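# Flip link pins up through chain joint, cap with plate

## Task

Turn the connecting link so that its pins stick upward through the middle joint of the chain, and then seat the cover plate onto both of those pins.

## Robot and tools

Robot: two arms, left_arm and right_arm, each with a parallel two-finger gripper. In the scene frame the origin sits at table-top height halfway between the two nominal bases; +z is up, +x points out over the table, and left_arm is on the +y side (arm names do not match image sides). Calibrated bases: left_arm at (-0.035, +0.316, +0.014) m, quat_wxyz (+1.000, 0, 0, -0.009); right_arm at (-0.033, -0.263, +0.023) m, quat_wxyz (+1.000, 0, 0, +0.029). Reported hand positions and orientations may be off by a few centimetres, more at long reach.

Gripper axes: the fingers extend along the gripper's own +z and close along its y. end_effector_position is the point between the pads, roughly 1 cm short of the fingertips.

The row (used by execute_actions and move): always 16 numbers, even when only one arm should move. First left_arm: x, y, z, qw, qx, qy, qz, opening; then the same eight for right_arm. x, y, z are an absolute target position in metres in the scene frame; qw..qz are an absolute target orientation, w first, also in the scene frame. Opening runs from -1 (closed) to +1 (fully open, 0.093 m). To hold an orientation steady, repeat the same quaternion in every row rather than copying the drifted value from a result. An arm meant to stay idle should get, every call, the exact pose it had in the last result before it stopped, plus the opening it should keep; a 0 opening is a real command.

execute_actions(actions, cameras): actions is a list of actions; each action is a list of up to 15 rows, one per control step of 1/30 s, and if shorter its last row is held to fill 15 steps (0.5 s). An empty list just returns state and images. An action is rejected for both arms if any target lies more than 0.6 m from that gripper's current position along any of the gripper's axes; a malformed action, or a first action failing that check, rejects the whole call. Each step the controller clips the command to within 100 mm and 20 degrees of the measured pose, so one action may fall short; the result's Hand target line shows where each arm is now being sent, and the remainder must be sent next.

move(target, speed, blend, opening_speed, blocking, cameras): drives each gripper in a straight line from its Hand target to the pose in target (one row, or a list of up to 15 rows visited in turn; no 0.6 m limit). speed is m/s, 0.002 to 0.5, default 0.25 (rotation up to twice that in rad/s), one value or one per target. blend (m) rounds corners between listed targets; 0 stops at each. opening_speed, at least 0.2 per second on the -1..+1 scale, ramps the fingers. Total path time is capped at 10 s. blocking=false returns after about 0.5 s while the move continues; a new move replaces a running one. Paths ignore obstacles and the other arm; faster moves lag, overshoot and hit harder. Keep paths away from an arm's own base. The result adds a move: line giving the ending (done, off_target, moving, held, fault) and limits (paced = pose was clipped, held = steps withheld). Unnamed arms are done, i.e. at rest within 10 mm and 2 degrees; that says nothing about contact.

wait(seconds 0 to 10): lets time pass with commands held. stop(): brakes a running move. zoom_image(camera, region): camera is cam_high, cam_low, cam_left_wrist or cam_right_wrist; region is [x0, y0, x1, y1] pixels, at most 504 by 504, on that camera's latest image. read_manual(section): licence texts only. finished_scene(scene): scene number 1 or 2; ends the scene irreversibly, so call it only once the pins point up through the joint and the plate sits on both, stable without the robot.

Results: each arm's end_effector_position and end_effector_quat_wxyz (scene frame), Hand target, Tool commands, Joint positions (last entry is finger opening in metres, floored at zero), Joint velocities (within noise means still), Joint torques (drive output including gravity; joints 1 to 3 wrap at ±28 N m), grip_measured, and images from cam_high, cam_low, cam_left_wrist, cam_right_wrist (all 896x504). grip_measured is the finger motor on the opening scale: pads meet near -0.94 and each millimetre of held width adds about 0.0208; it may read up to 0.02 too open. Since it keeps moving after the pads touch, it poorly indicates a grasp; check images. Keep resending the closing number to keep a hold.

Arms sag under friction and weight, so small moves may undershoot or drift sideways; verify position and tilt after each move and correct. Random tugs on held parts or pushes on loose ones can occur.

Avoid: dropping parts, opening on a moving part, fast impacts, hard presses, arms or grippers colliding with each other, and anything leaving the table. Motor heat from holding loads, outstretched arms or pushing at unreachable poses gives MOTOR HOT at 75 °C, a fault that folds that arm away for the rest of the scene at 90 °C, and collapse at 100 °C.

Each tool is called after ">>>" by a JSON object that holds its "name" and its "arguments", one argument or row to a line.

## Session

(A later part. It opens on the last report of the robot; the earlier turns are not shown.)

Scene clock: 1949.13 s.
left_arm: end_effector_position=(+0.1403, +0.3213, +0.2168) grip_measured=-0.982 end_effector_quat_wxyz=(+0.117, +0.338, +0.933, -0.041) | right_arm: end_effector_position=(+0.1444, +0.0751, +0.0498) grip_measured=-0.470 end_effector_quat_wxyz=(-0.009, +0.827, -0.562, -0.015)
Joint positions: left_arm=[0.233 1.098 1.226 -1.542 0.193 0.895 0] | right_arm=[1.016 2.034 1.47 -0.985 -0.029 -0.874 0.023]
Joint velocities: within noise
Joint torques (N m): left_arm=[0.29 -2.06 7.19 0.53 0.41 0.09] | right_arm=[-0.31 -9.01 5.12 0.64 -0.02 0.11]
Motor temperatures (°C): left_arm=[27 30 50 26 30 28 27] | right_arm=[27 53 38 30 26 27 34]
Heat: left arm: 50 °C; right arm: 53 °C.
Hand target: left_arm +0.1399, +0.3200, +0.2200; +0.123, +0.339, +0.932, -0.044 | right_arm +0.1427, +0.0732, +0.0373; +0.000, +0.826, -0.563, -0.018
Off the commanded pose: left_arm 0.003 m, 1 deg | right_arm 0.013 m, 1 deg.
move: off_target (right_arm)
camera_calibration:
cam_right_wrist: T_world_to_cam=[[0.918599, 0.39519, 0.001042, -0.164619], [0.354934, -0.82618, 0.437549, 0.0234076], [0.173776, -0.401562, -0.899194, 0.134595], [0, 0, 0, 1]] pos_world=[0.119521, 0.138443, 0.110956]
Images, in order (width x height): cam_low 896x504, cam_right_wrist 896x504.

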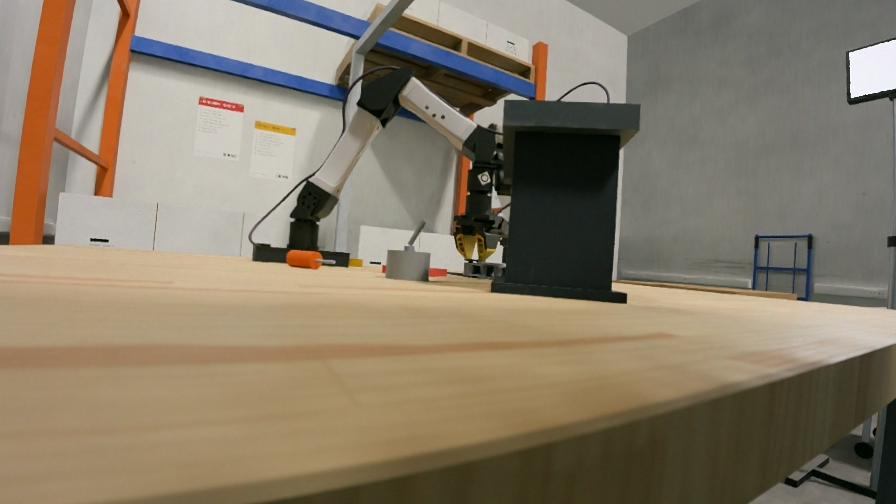

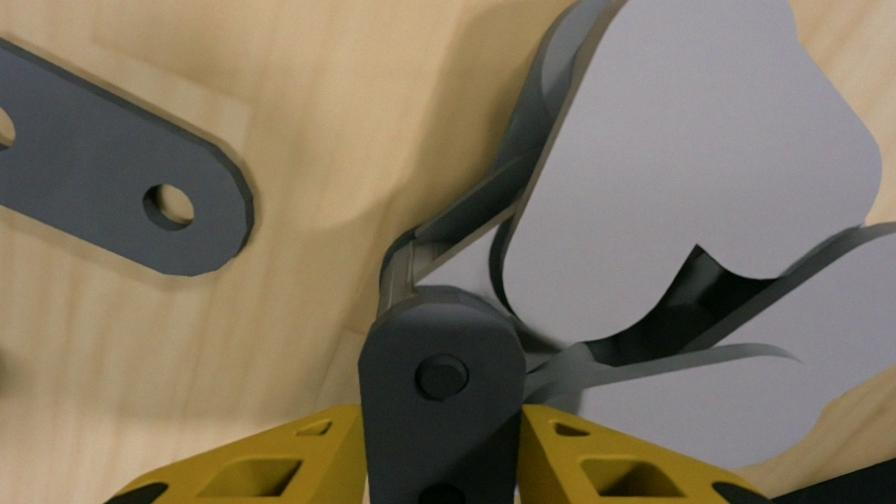

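>>> {"name": "move", "arguments": {
  "target": [0.14,0.32,0.22,0.1226,0.3391,0.9316,-0.0446,-1,0.1433,0.0735,0.031,0.000,-0.8266,0.5628,0.0175,-0.8],
  "speed": 0.03,
  "cameras": ["cam_right_wrist","cam_low"]
}}

>>> {"name": "zoom_image", "arguments": {
  "camera": "cam_right_wrist",
  "region": [400, 340, 484, 412]
}}

>>> {"name": "zoom_image", "arguments": {
  "camera": "cam_low",
  "region": [460, 248, 490, 272]
}}

Scene clock: 1957.53 s.
left_arm: end_effector_position=(+0.1403, +0.3213, +0.2168) grip_measured=-0.982 end_effector_quat_wxyz=(+0.117, +0.338, +0.933, -0.041) | right_arm: end_effector_position=(+0.1444, +0.0750, +0.0489) grip_measured=-0.470 end_effector_quat_wxyz=(-0.009, +0.827, -0.562, -0.015)
Joint positions: left_arm=[0.233 1.098 1.226 -1.542 0.193 0.895 0] | right_arm=[1.016 2.034 1.466 -0.981 -0.029 -0.874 0.023]
Joint velocities: within noise
Joint torques (N m): left_arm=[0.29 -2.03 7.23 0.53 0.4 0.1] | right_arm=[-0.47 -8.03 4.37 0.82 -0.03 0.14]
Motor temperatures (°C): left_arm=[27 30 50 26 30 28 27] | right_arm=[27 51 39 30 26 27 34]
Heat: left arm: 50 °C; right arm: 51 °C.
Hand target: left_arm +0.1400, +0.3200, +0.2200; +0.123, +0.339, +0.932, -0.044 | right_arm +0.1429, +0.0730, +0.0317; +0.000, +0.826, -0.563, -0.018
Off the commanded pose: left_arm 0.003 m, 1 deg | right_arm 0.018 m, 1 deg.
move: off_target (right_arm)
camera_calibration:
cam_right_wrist: T_world_to_cam=[[0.918599, 0.395189, 0.00164079, -0.16455], [0.354775, -0.826473, 0.437123, 0.0238016], [0.174102, -0.400959, -0.8994, 0.133663], [0, 0, 0, 1]] pos_world=[0.11944, 0.138293, 0.110082]
Images, in order (width x height): cam_low 896x504, cam_right_wrist 896x504.

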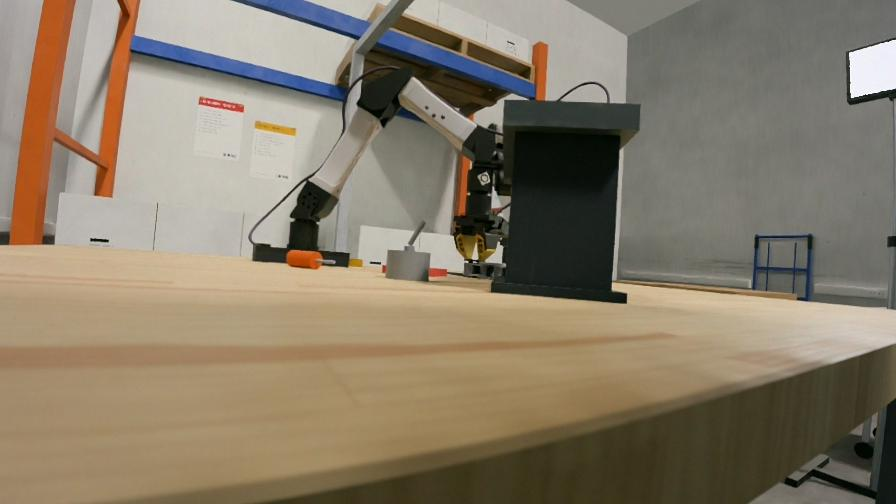

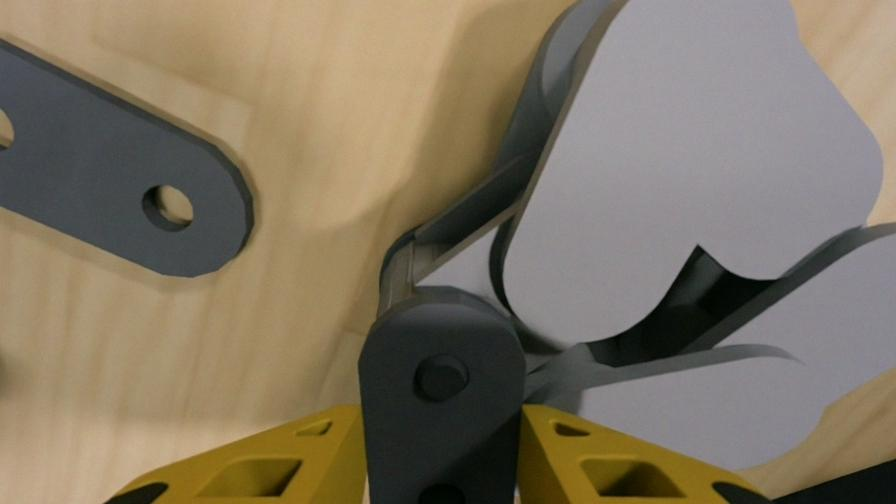

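Scaled by 6.000 from the camera's 896x504 image, which has a finer 1280x720 frame.

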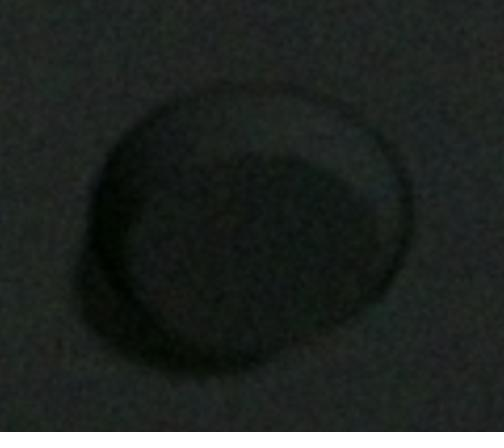

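Scaled by 16.800 from the camera's 896x504 image, which has a finer 1280x720 frame.

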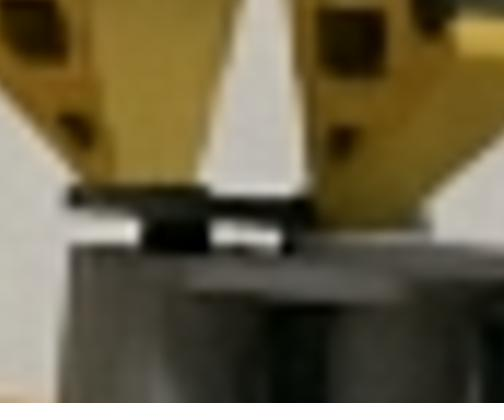

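>>> {"name": "move", "arguments": {
  "target": [0.14,0.32,0.22,0.1226,0.3391,0.9316,-0.0446,-1,0.1435,0.0737,0.0405,0.000,-0.8266,0.5628,0.0175,-0.8],
  "speed": 0.03,
  "cameras": ["cam_right_wrist","cam_low"]
}}

>>> {"name": "zoom_image", "arguments": {
  "camera": "cam_low",
  "region": [460, 248, 490, 272]
}}

Scene clock: 1977.60 s.
left_arm: end_effector_position=(+0.1403, +0.3213, +0.2168) grip_measured=-0.982 end_effector_quat_wxyz=(+0.117, +0.338, +0.933, -0.041) | right_arm: end_effector_position=(+0.1443, +0.0749, +0.0489) grip_measured=-0.470 end_effector_quat_wxyz=(-0.009, +0.827, -0.562, -0.015)
Joint positions: left_arm=[0.233 1.098 1.226 -1.542 0.193 0.895 0] | right_arm=[1.016 2.034 1.466 -0.981 -0.029 -0.874 0.023]
Joint velocities: within noise
Joint torques (N m): left_arm=[0.31 -2.1 7.25 0.53 0.4 0.1] | right_arm=[-0.36 -8.92 6.42 0.45 -0.06 0.07]
Motor temperatures (°C): left_arm=[27 30 50 26 30 28 27] | right_arm=[27 49 38 30 26 27 34]
Heat: left arm: 50 °C; right arm: 49 °C.
Hand target: left_arm +0.1400, +0.3200, +0.2200; +0.123, +0.339, +0.932, -0.044 | right_arm +0.1434, +0.0737, +0.0407; +0.000, +0.826, -0.563, -0.018
Off the commanded pose: left_arm 0.003 m, 1 deg | right_arm 0.009 m, 1 deg.
move: done
camera_calibration:
cam_right_wrist: T_world_to_cam=[[0.918599, 0.395189, 0.00134139, -0.164463], [0.354854, -0.826327, 0.437336, 0.0237181], [0.173939, -0.40126, -0.899297, 0.133677], [0, 0, 0, 1]] pos_world=[0.119407, 0.138232, 0.110064]
Images, in order (width x height): cam_low 896x504, cam_right_wrist 896x504.

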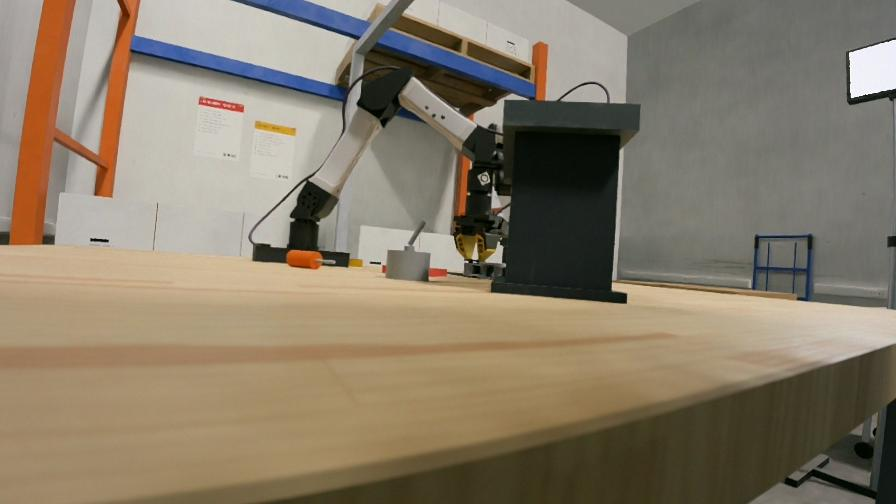

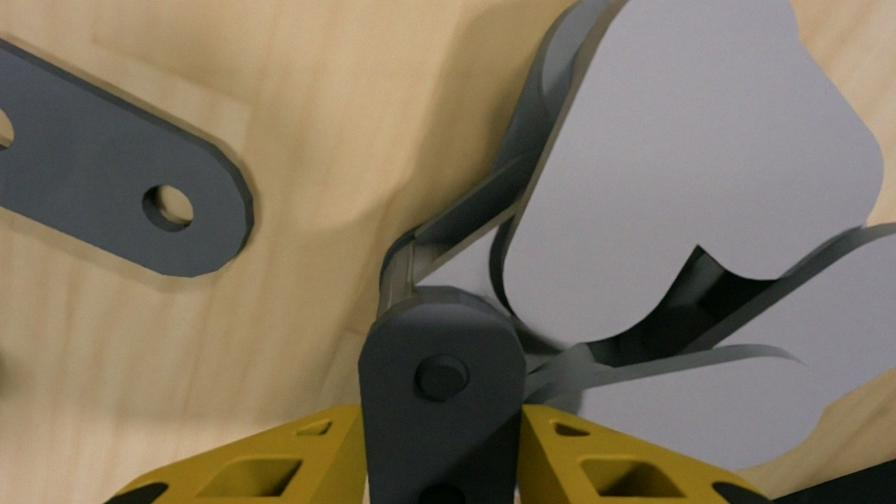

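Scaled by 16.800 from the camera's 896x504 image, which has a finer 1280x720 frame.

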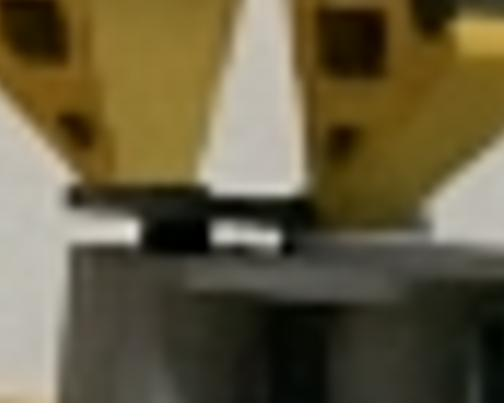

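>>> {"name": "move", "arguments": {
  "target": [0.14,0.32,0.22,0.1226,0.3391,0.9316,-0.0446,-1,0.1435,0.0737,0.0405,0.000,-0.8266,0.5628,0.0175,-0.27],
  "speed": 0.03,
  "opening_speed": 0.3,
  "cameras": ["cam_right_wrist","cam_low"]
}}

>>> {"name": "zoom_image", "arguments": {
  "camera": "cam_low",
  "region": [460, 248, 490, 272]
}}

>>> {"name": "zoom_image", "arguments": {
  "camera": "cam_right_wrist",
  "region": [330, 250, 590, 504]
}}

Scene clock: 1989.57 s.
left_arm: end_effector_position=(+0.1403, +0.3213, +0.2168) grip_measured=-0.982 end_effector_quat_wxyz=(+0.117, +0.338, +0.933, -0.041) | right_arm: end_effector_position=(+0.1440, +0.0744, +0.0489) grip_measured=-0.272 end_effector_quat_wxyz=(-0.008, +0.827, -0.562, -0.015)
Joint positions: left_arm=[0.233 1.098 1.226 -1.542 0.193 0.895 0] | right_arm=[1.016 2.034 1.466 -0.983 -0.029 -0.874 0.032]
Joint velocities: within noise
Joint torques (N m): left_arm=[0.34 -2.09 7.23 0.53 0.39 0.1] | right_arm=[-0.29 -8.92 6.57 0.44 -0.09 0.11]
Motor temperatures (°C): left_arm=[27 30 50 26 30 28 27] | right_arm=[27 49 38 30 26 27 34]
Heat: left arm: 50 °C; right arm: 49 °C.
Hand target: left_arm +0.1400, +0.3200, +0.2200; +0.123, +0.339, +0.932, -0.044 | right_arm +0.1434, +0.0737, +0.0407; +0.000, +0.826, -0.563, -0.018
Off the commanded pose: left_arm 0.003 m, 1 deg | right_arm 0.008 m, 1 deg.
move: done
camera_calibration:
cam_right_wrist: T_world_to_cam=[[0.918599, 0.39519, -0.000454987, -0.16394], [0.355331, -0.825445, 0.438611, 0.023217], [0.172959, -0.40307, -0.898677, 0.133763], [0, 0, 0, 1]] pos_world=[0.11921, 0.137868, 0.109952]
Images, in order (width x height): cam_low 896x504, cam_right_wrist 896x504.

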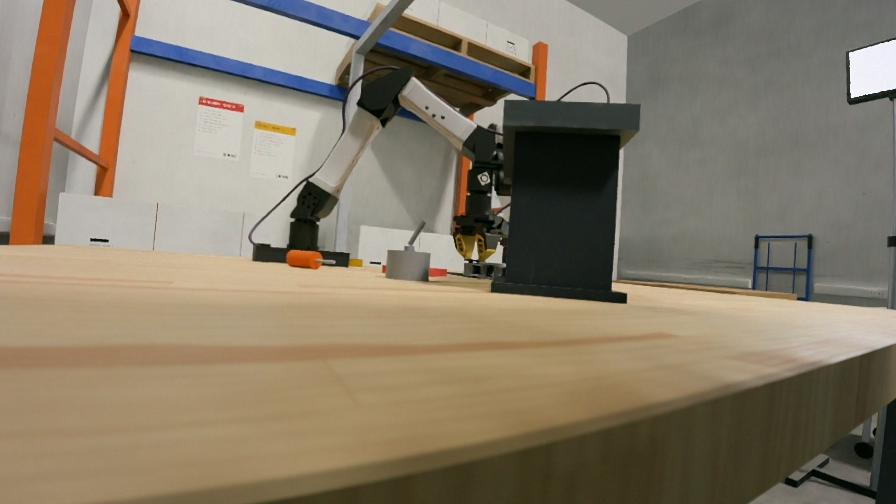

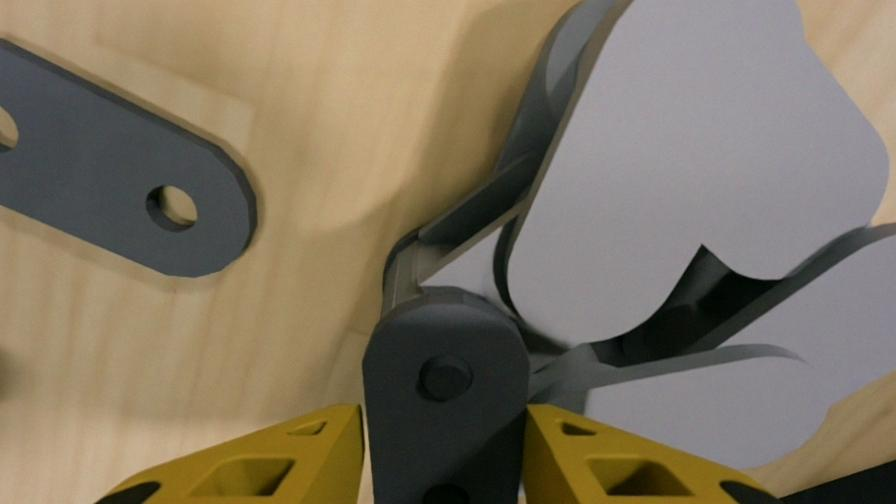

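Scaled by 16.800 from the camera's 896x504 image, which has a finer 1280x720 frame.

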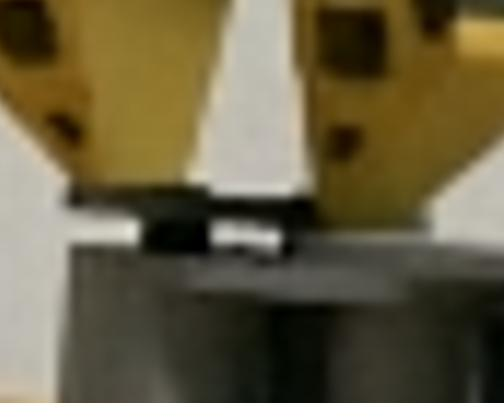

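Scaled by 1.938 from the camera's 896x504 image, which has a finer 1280x720 frame.

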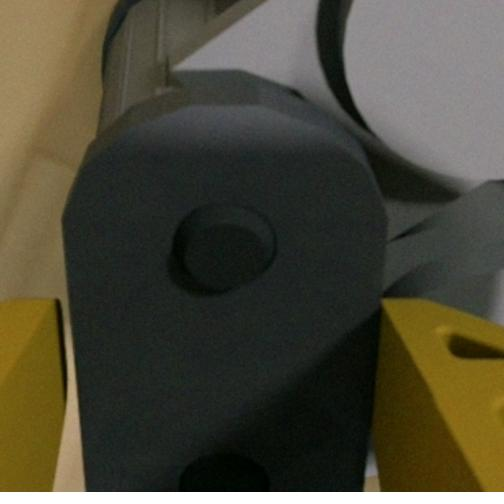

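>>> {"name": "move", "arguments": {
  "target": [
    [0.14,0.32,0.22,0.1226,0.3391,0.9316,-0.0446,-1,0.1435,0.0737,0.0405,0.000,-0.8266,0.5628,0.0175,-0.8],
    [0.14,0.32,0.22,0.1226,0.3391,0.9316,-0.0446,-1,0.1395,0.0717,0.0405,-0.0023,-0.8929,0.4501,0.0173,-0.8]
  ],
  "speed": 0.04,
  "opening_speed": 0.4,
  "cameras": ["cam_right_wrist","cam_low","cam_high"]
}}

>>> {"name": "zoom_image", "arguments": {
  "camera": "cam_low",
  "region": [460, 248, 490, 272]
}}

>>> {"name": "zoom_image", "arguments": {
  "camera": "cam_right_wrist",
  "region": [330, 250, 590, 504]
}}

Scene clock: 2051.37 s.
left_arm: end_effector_position=(+0.1403, +0.3213, +0.2168) grip_measured=-0.982 end_effector_quat_wxyz=(+0.117, +0.338, +0.933, -0.041) | right_arm: end_effector_position=(+0.1434, +0.0737, +0.0489) grip_measured=-0.468 end_effector_quat_wxyz=(-0.008, +0.889, -0.458, -0.015)
Joint positions: left_arm=[0.233 1.098 1.226 -1.542 0.193 0.895 0] | right_arm=[1.016 2.034 1.466 -0.987 -0.03 -1.115 0.023]
Joint velocities: within noise
Joint torques (N m): left_arm=[0.29 -2.11 7.17 0.53 0.4 0.09] | right_arm=[0.4 -9.46 5.91 0.37 -0.06 -0.03]
Motor temperatures (°C): left_arm=[27 30 50 26 30 28 27] | right_arm=[27 49 39 30 26 27 32]
Heat: left arm: 50 °C; right arm: 49 °C.
Hand target: left_arm +0.1400, +0.3200, +0.2200; +0.123, +0.339, +0.932, -0.044 | right_arm +0.1394, +0.0717, +0.0407; +0.002, +0.893, -0.450, -0.017
Off the commanded pose: left_arm 0.003 m, 1 deg | right_arm 0.009 m, 2 deg.
move: done
camera_calibration:
cam_right_wrist: T_world_to_cam=[[0.797739, 0.602991, 0.00384916, -0.161281], [0.540318, -0.717629, 0.439392, -0.0116726], [0.267712, -0.348441, -0.898287, 0.115934], [0, 0, 0, 1]] pos_world=[0.10393, 0.12927, 0.109891]
Images, in order (width x height): cam_high 896x504, cam_low 896x504, cam_right_wrist 896x504.

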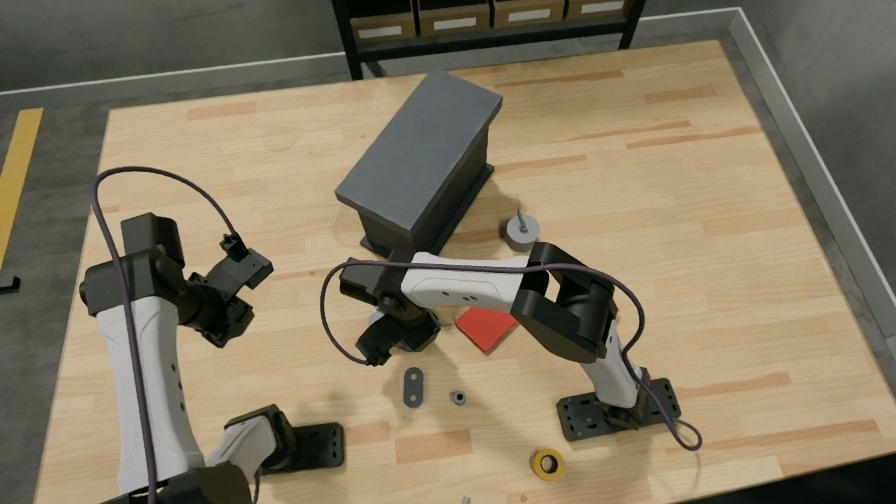

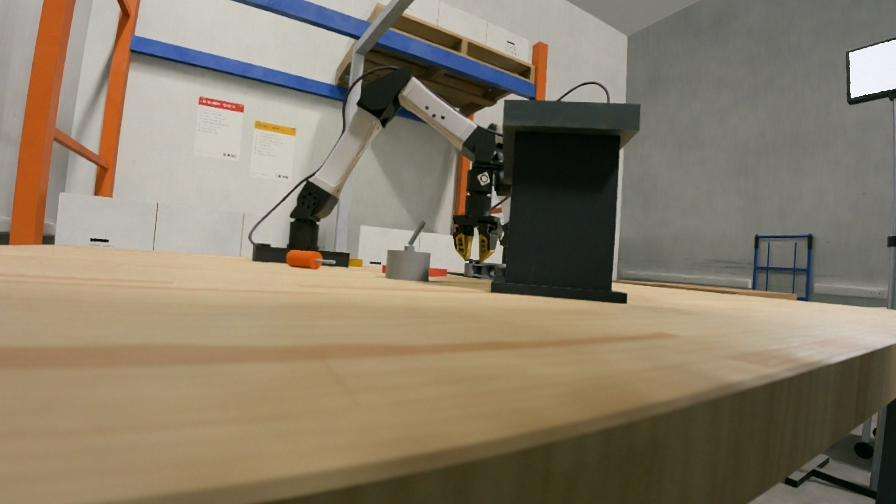

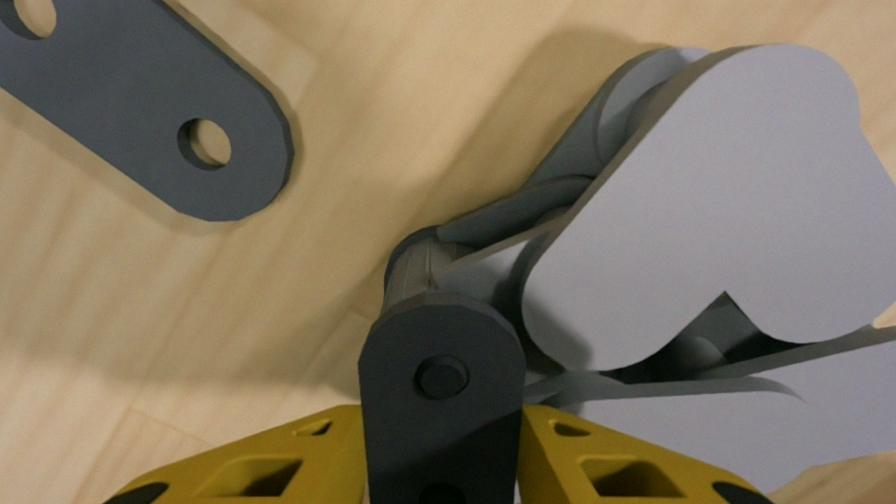

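Scaled by 16.800 from the camera's 896x504 image, which has a finer 1280x720 frame.

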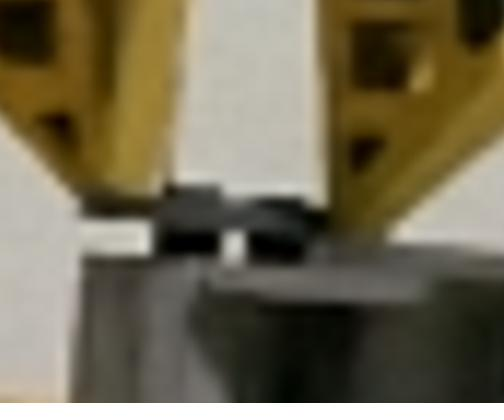

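Scaled by 1.938 from the camera's 896x504 image, which has a finer 1280x720 frame.

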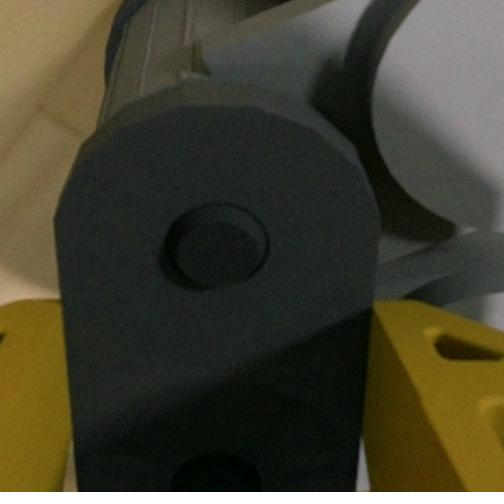

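>>> {"name": "move", "arguments": {
  "target": [
    [0.14,0.32,0.22,0.1226,0.3391,0.9316,-0.0446,-1,0.1405,0.0725,0.042,-0.0023,-0.8929,0.4501,0.0173,-0.8],
    [0.14,0.32,0.22,0.1226,0.3391,0.9316,-0.0446,-1,0.1405,0.0725,0.042,-0.0023,-0.8929,0.4501,0.0173,-0.2],
    [0.14,0.32,0.22,0.1226,0.3391,0.9316,-0.0446,-1,0.1405,0.0725,0.085,-0.0023,-0.8929,0.4501,0.0173,-0.2]
  ],
  "speed": 0.04,
  "opening_speed": 0.3,
  "cameras": ["cam_right_wrist","cam_low"]
}}

>>> {"name": "zoom_image", "arguments": {
  "camera": "cam_low",
  "region": [450, 238, 500, 288]
}}

Scene clock: 2070.03 s.
left_arm: end_effector_position=(+0.1403, +0.3213, +0.2168) grip_measured=-0.982 end_effector_quat_wxyz=(+0.117, +0.338, +0.933, -0.041) | right_arm: end_effector_position=(+0.1393, +0.0660, +0.0695) grip_measured=-0.202 end_effector_quat_wxyz=(+0.022, +0.890, -0.455, -0.015)
Joint positions: left_arm=[0.233 1.098 1.226 -1.542 0.193 0.895 0] | right_arm=[1.016 2.034 1.55 -1.132 -0.03 -1.123 0.035]
Joint velocities: within noise
Joint torques (N m): left_arm=[0.31 -2.09 7.2 0.53 0.41 0.1] | right_arm=[0.1 -13.15 9.17 0 -0.04 0.06]
Motor temperatures (°C): left_arm=[27 29 50 26 30 28 27] | right_arm=[27 50 39 29 26 27 32]
Heat: left arm: 50 °C; right arm: 50 °C.
Hand target: left_arm +0.1400, +0.3200, +0.2200; +0.123, +0.339, +0.932, -0.044 | right_arm +0.1403, +0.0723, +0.0849; +0.002, +0.893, -0.450, -0.017
Off the commanded pose: left_arm 0.003 m, 1 deg | right_arm 0.017 m, 2 deg.
move: off_target (right_arm)
camera_calibration:
cam_right_wrist: T_world_to_cam=[[0.791972, 0.608403, -0.051252, -0.149169], [0.559218, -0.689124, 0.460851, -0.0299898], [0.245064, -0.393642, -0.885997, 0.138183], [0, 0, 0, 1]] pos_world=[0.101045, 0.124483, 0.128605]
Images, in order (width x height): cam_low 896x504, cam_right_wrist 896x504.

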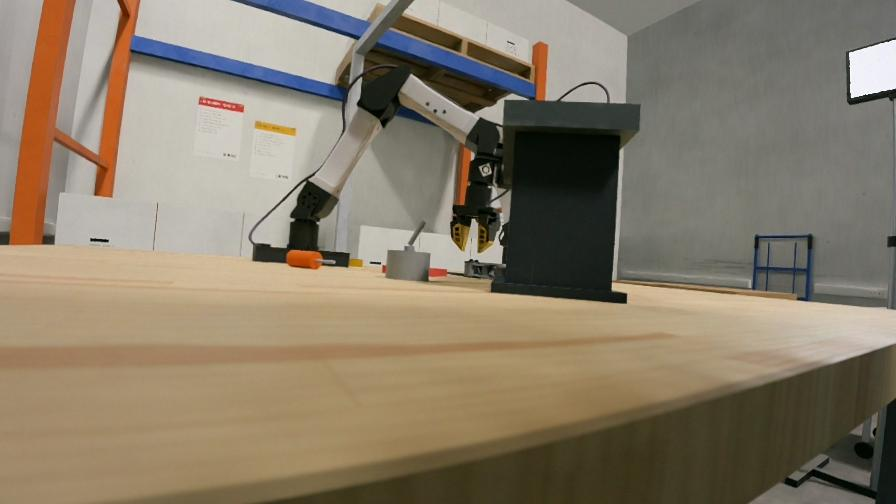

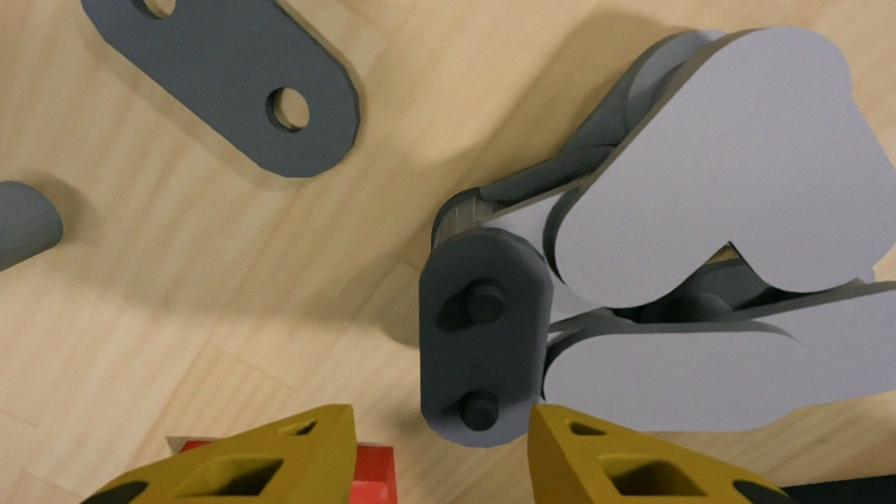

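Scaled by 10.080 from the camera's 896x504 image, which has a finer 1280x720 frame.

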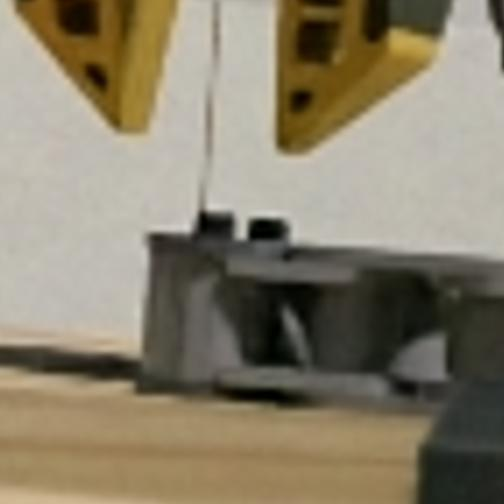

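>>> {"name": "zoom_image", "arguments": {
  "camera": "cam_right_wrist",
  "region": [400, 180, 600, 460]
}}

>>> {"name": "zoom_image", "arguments": {
  "camera": "cam_low",
  "region": [460, 254, 490, 284]
}}

Scaled by 1.800 from the camera's 896x504 image, which has a finer 1280x720 frame.

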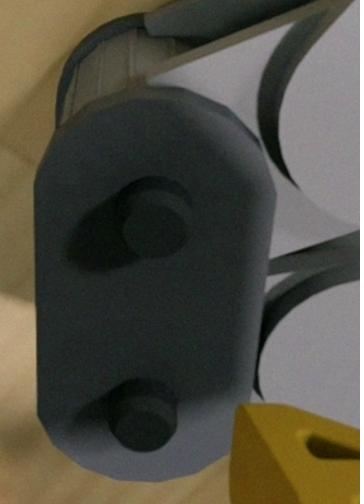

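Scaled by 16.800 from the camera's 896x504 image, which has a finer 1280x720 frame.

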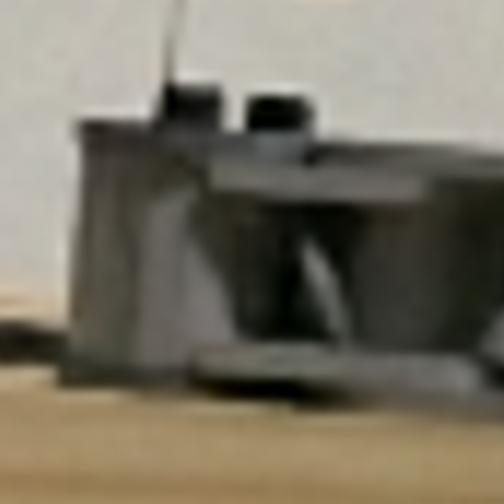

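>>> {"name": "move", "arguments": {
  "target": [
    [0.14,0.32,0.22,0.1226,0.3391,0.9316,-0.0446,-1,0.1405,0.0680,0.11,-0.0023,-0.8929,0.4501,0.0173,-0.2],
    [0.14,0.32,0.22,0.1226,0.3391,0.9316,-0.0446,-1,0.135,0.02,0.13,-0.0023,-0.8929,0.4501,0.0173,-0.2]
  ],
  "speed": 0.08
}}

>>> {"name": "zoom_image", "arguments": {
  "camera": "cam_right_wrist",
  "region": [400, 0, 896, 400]
}}

>>> {"name": "zoom_image", "arguments": {
  "camera": "cam_low",
  "region": [460, 254, 490, 284]
}}

Scene clock: 2089.57 s.
left_arm: end_effector_position=(+0.1403, +0.3213, +0.2168) grip_measured=-0.982 end_effector_quat_wxyz=(+0.117, +0.338, +0.933, -0.041) | right_arm: end_effector_position=(+0.1368, +0.0257, +0.1262) grip_measured=-0.202 end_effector_quat_wxyz=(+0.002, +0.893, -0.451, -0.015)
Joint positions: left_arm=[0.233 1.098 1.226 -1.542 0.193 0.895 0] | right_arm=[0.965 1.823 1.49 -1.245 -0.03 -1.183 0.035]
Joint velocities: within noise
Joint torques (N m): left_arm=[0.28 -2.07 7.17 0.54 0.41 0.08] | right_arm=[-0.8 -11.07 5.72 0.11 -0.03 0.05]
Motor temperatures (°C): left_arm=[27 29 50 26 30 28 27] | right_arm=[27 54 40 29 26 27 31]
Heat: left arm: 50 °C; right arm: 54 °C.
Hand target: left_arm +0.1400, +0.3200, +0.2200; +0.123, +0.339, +0.932, -0.044 | right_arm +0.1350, +0.0201, +0.1299; +0.002, +0.893, -0.450, -0.017
Off the commanded pose: left_arm 0.003 m, 1 deg | right_arm 0.007 m, 0 deg.
move: done
camera_calibration:
cam_left_wrist: T_world_to_cam=[[-0.656359, -0.754428, -0.00556985, 0.336687], [-0.740124, 0.642447, 0.198693, -0.105137], [-0.146321, 0.134536, -0.980046, 0.265374], [0, 0, 0, 1]] pos_world=[0.182002, 0.285849, 0.282845]
cam_right_wrist: T_world_to_cam=[[0.787233, 0.616475, -0.0149593, -0.123911], [0.556885, -0.7003, 0.446608, -0.0801325], [0.264847, -0.359915, -0.894605, 0.170715], [0, 0, 0, 1]] pos_world=[0.0969583, 0.0817145, 0.186657]

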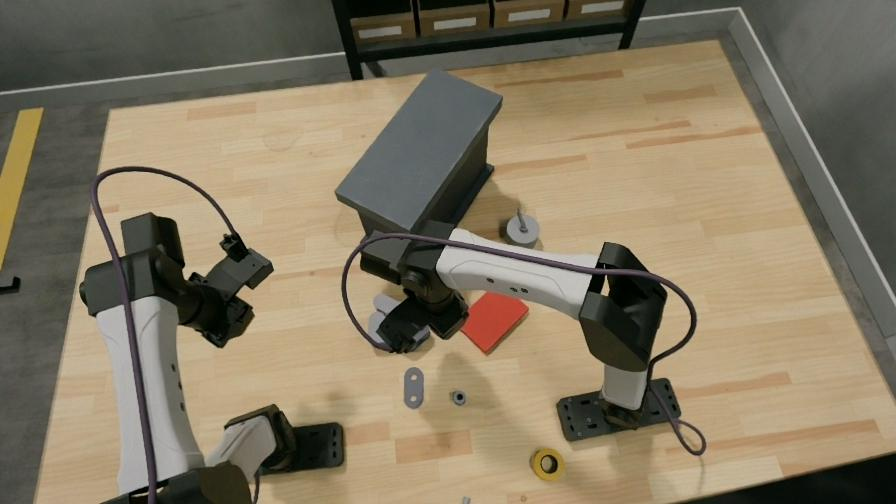

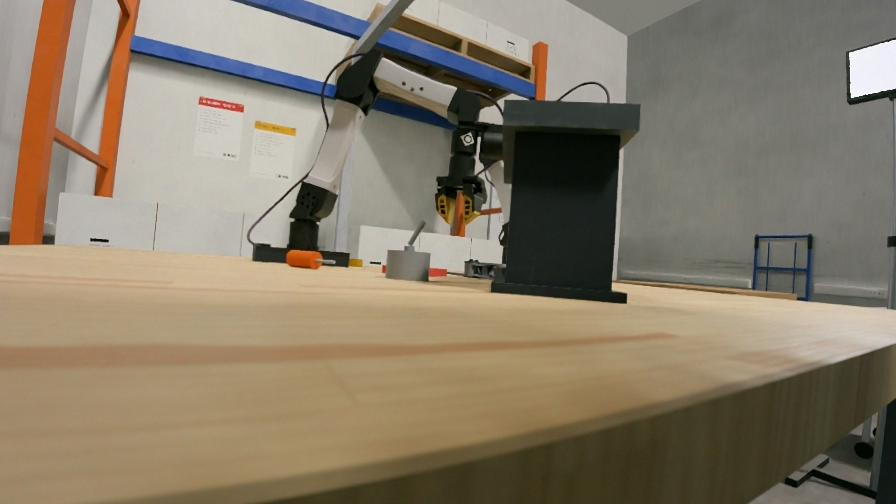

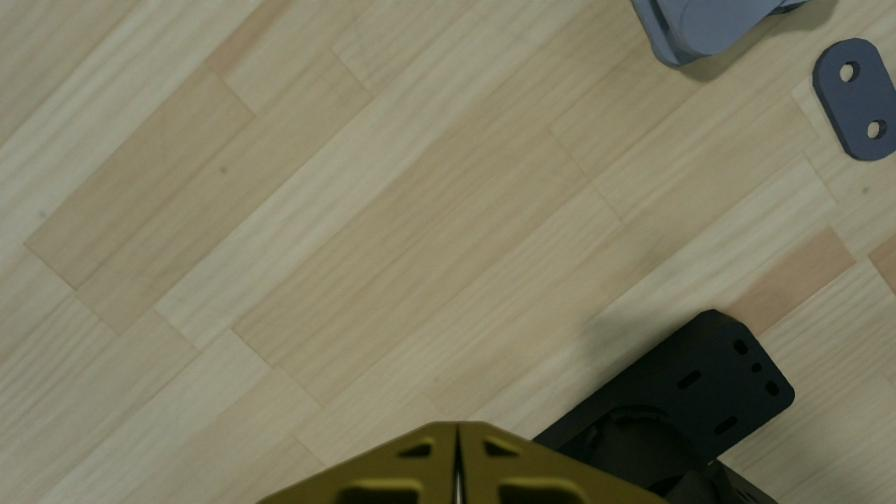

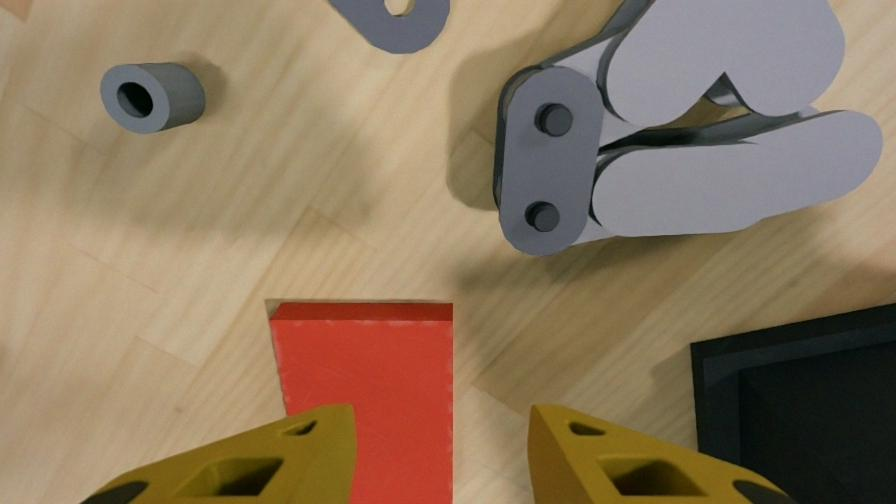

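Scaled by 1.016 from the camera's 896x504 image, which has a finer 1280x720 frame.

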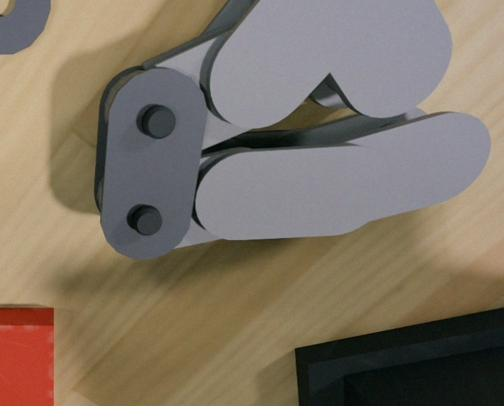

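Scaled by 16.800 from the camera's 896x504 image, which has a finer 1280x720 frame.

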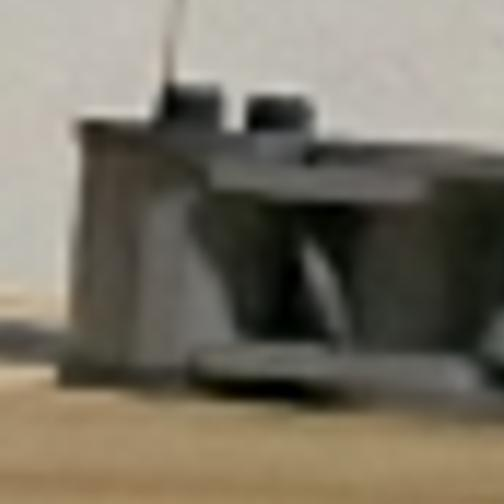

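>>> {"name": "zoom_image", "arguments": {
  "camera": "cam_right_wrist",
  "region": [480, 50, 660, 270]
}}

Scaled by 2.291 from the camera's 896x504 image, which has a finer 1280x720 frame.

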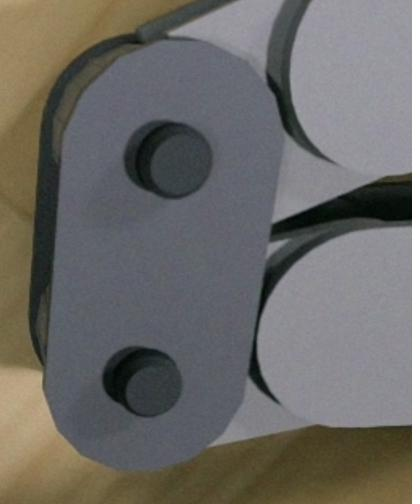

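>>> {"name": "move", "arguments": {
  "target": [0.14,0.32,0.22,0.1226,0.3391,0.9316,-0.0446,-1,0.14,-0.10,0.20,-0.0023,-0.8929,0.4501,0.0173,-0.2],
  "speed": 0.2
}}

>>> {"name": "zoom_image", "arguments": {
  "camera": "cam_high",
  "region": [340, 270, 460, 370]
}}

Scene clock: 2106.00 s.
left_arm: end_effector_position=(+0.1403, +0.3213, +0.2168) grip_measured=-0.982 end_effector_quat_wxyz=(+0.117, +0.338, +0.933, -0.041) | right_arm: end_effector_position=(+0.1420, -0.0964, +0.1987) grip_measured=-0.202 end_effector_quat_wxyz=(+0.001, +0.892, -0.451, -0.016)
Joint positions: left_arm=[0.233 1.098 1.226 -1.542 0.193 0.895 0] | right_arm=[0.682 1.481 1.407 -1.51 -0.03 -1.466 0.035]
Joint velocities: within noise
Joint torques (N m): left_arm=[0.27 -2.06 7.21 0.53 0.39 0.09] | right_arm=[-0.61 -6.56 6.49 0.12 0.02 0.06]
Motor temperatures (°C): left_arm=[27 29 50 26 30 28 27] | right_arm=[27 54 39 29 26 27 31]
Heat: left arm: 50 °C; right arm: 54 °C.
Hand target: left_arm +0.1400, +0.3200, +0.2200; +0.123, +0.339, +0.932, -0.044 | right_arm +0.1400, -0.0999, +0.2000; +0.002, +0.893, -0.450, -0.017
Off the commanded pose: left_arm 0.003 m, 1 deg | right_arm 0.004 m, 0 deg.
move: done
camera_calibration:
cam_left_wrist: T_world_to_cam=[[-0.656359, -0.754428, -0.00556985, 0.336687], [-0.740124, 0.642447, 0.198693, -0.105137], [-0.146321, 0.134536, -0.980046, 0.265374], [0, 0, 0, 1]] pos_world=[0.182002, 0.285849, 0.282845]
cam_right_wrist: T_world_to_cam=[[0.787551, 0.616122, -0.0125352, -0.0522173], [0.556605, -0.70245, 0.44357, -0.200497], [0.264488, -0.356311, -0.896152, 0.190952], [0, 0, 0, 1]] pos_world=[0.102217, -0.0406283, 0.259402]

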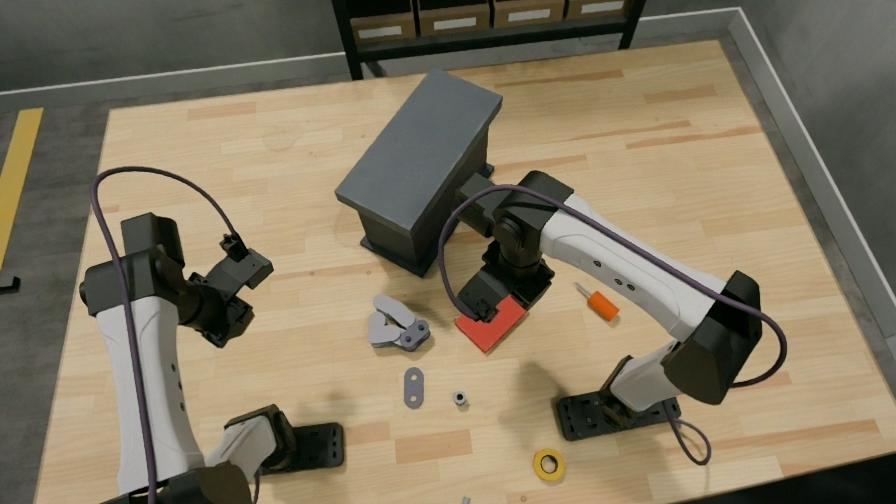

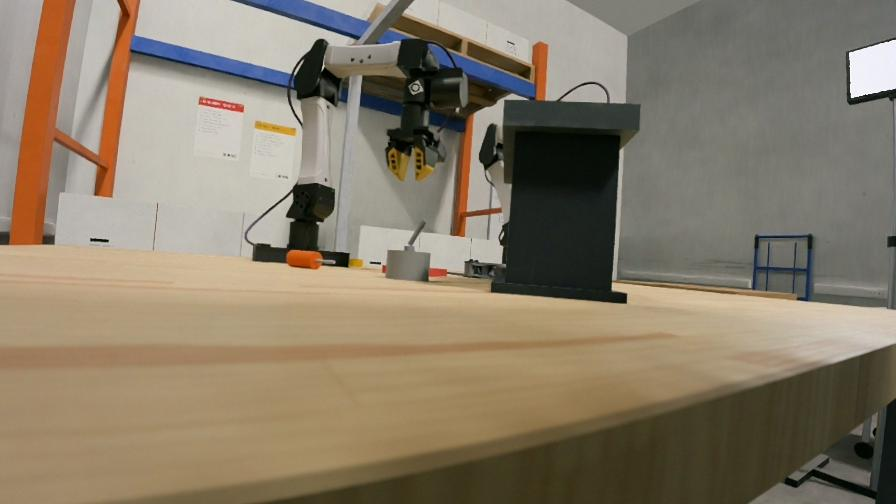

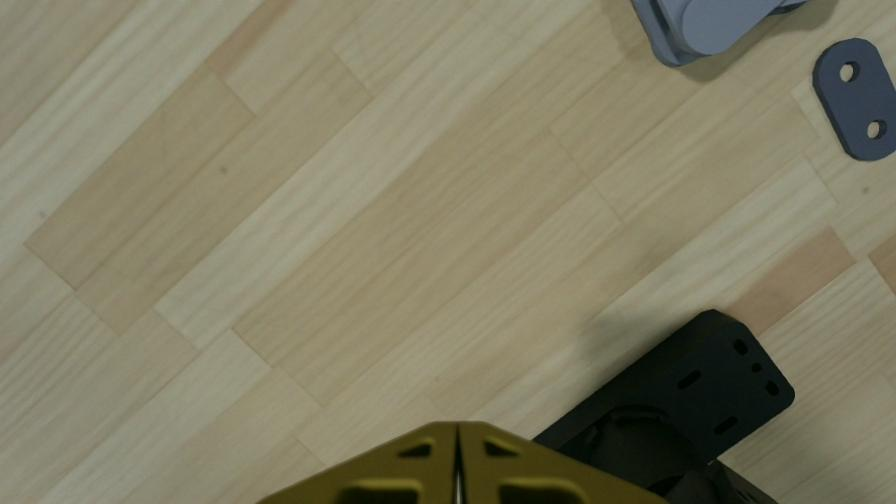

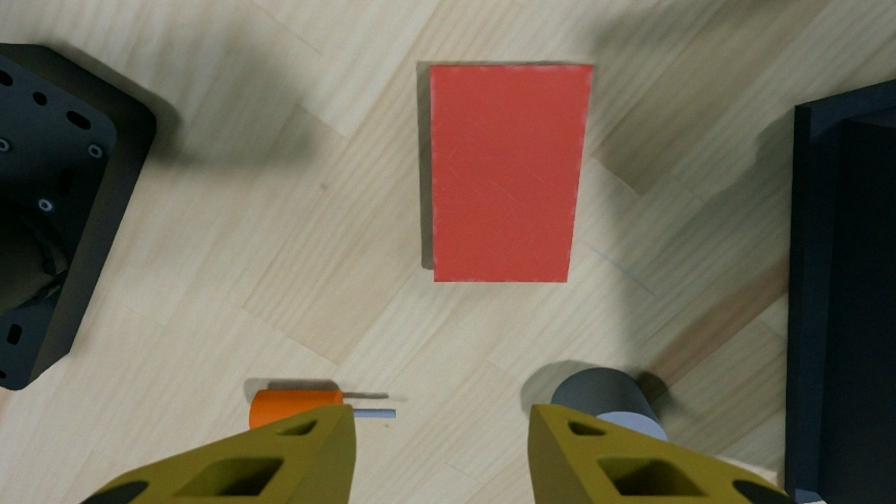

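Scaled by 4.200 from the camera's 896x504 image, which has a finer 1280x720 frame.

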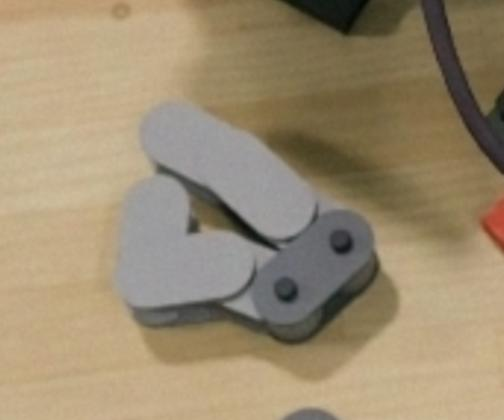

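Both pins point up through the joint, and the cover plate is seated over both.

>>> {"name": "finished_scene", "arguments": {
  "scene": 2
}}

The scene is finished: the task was done.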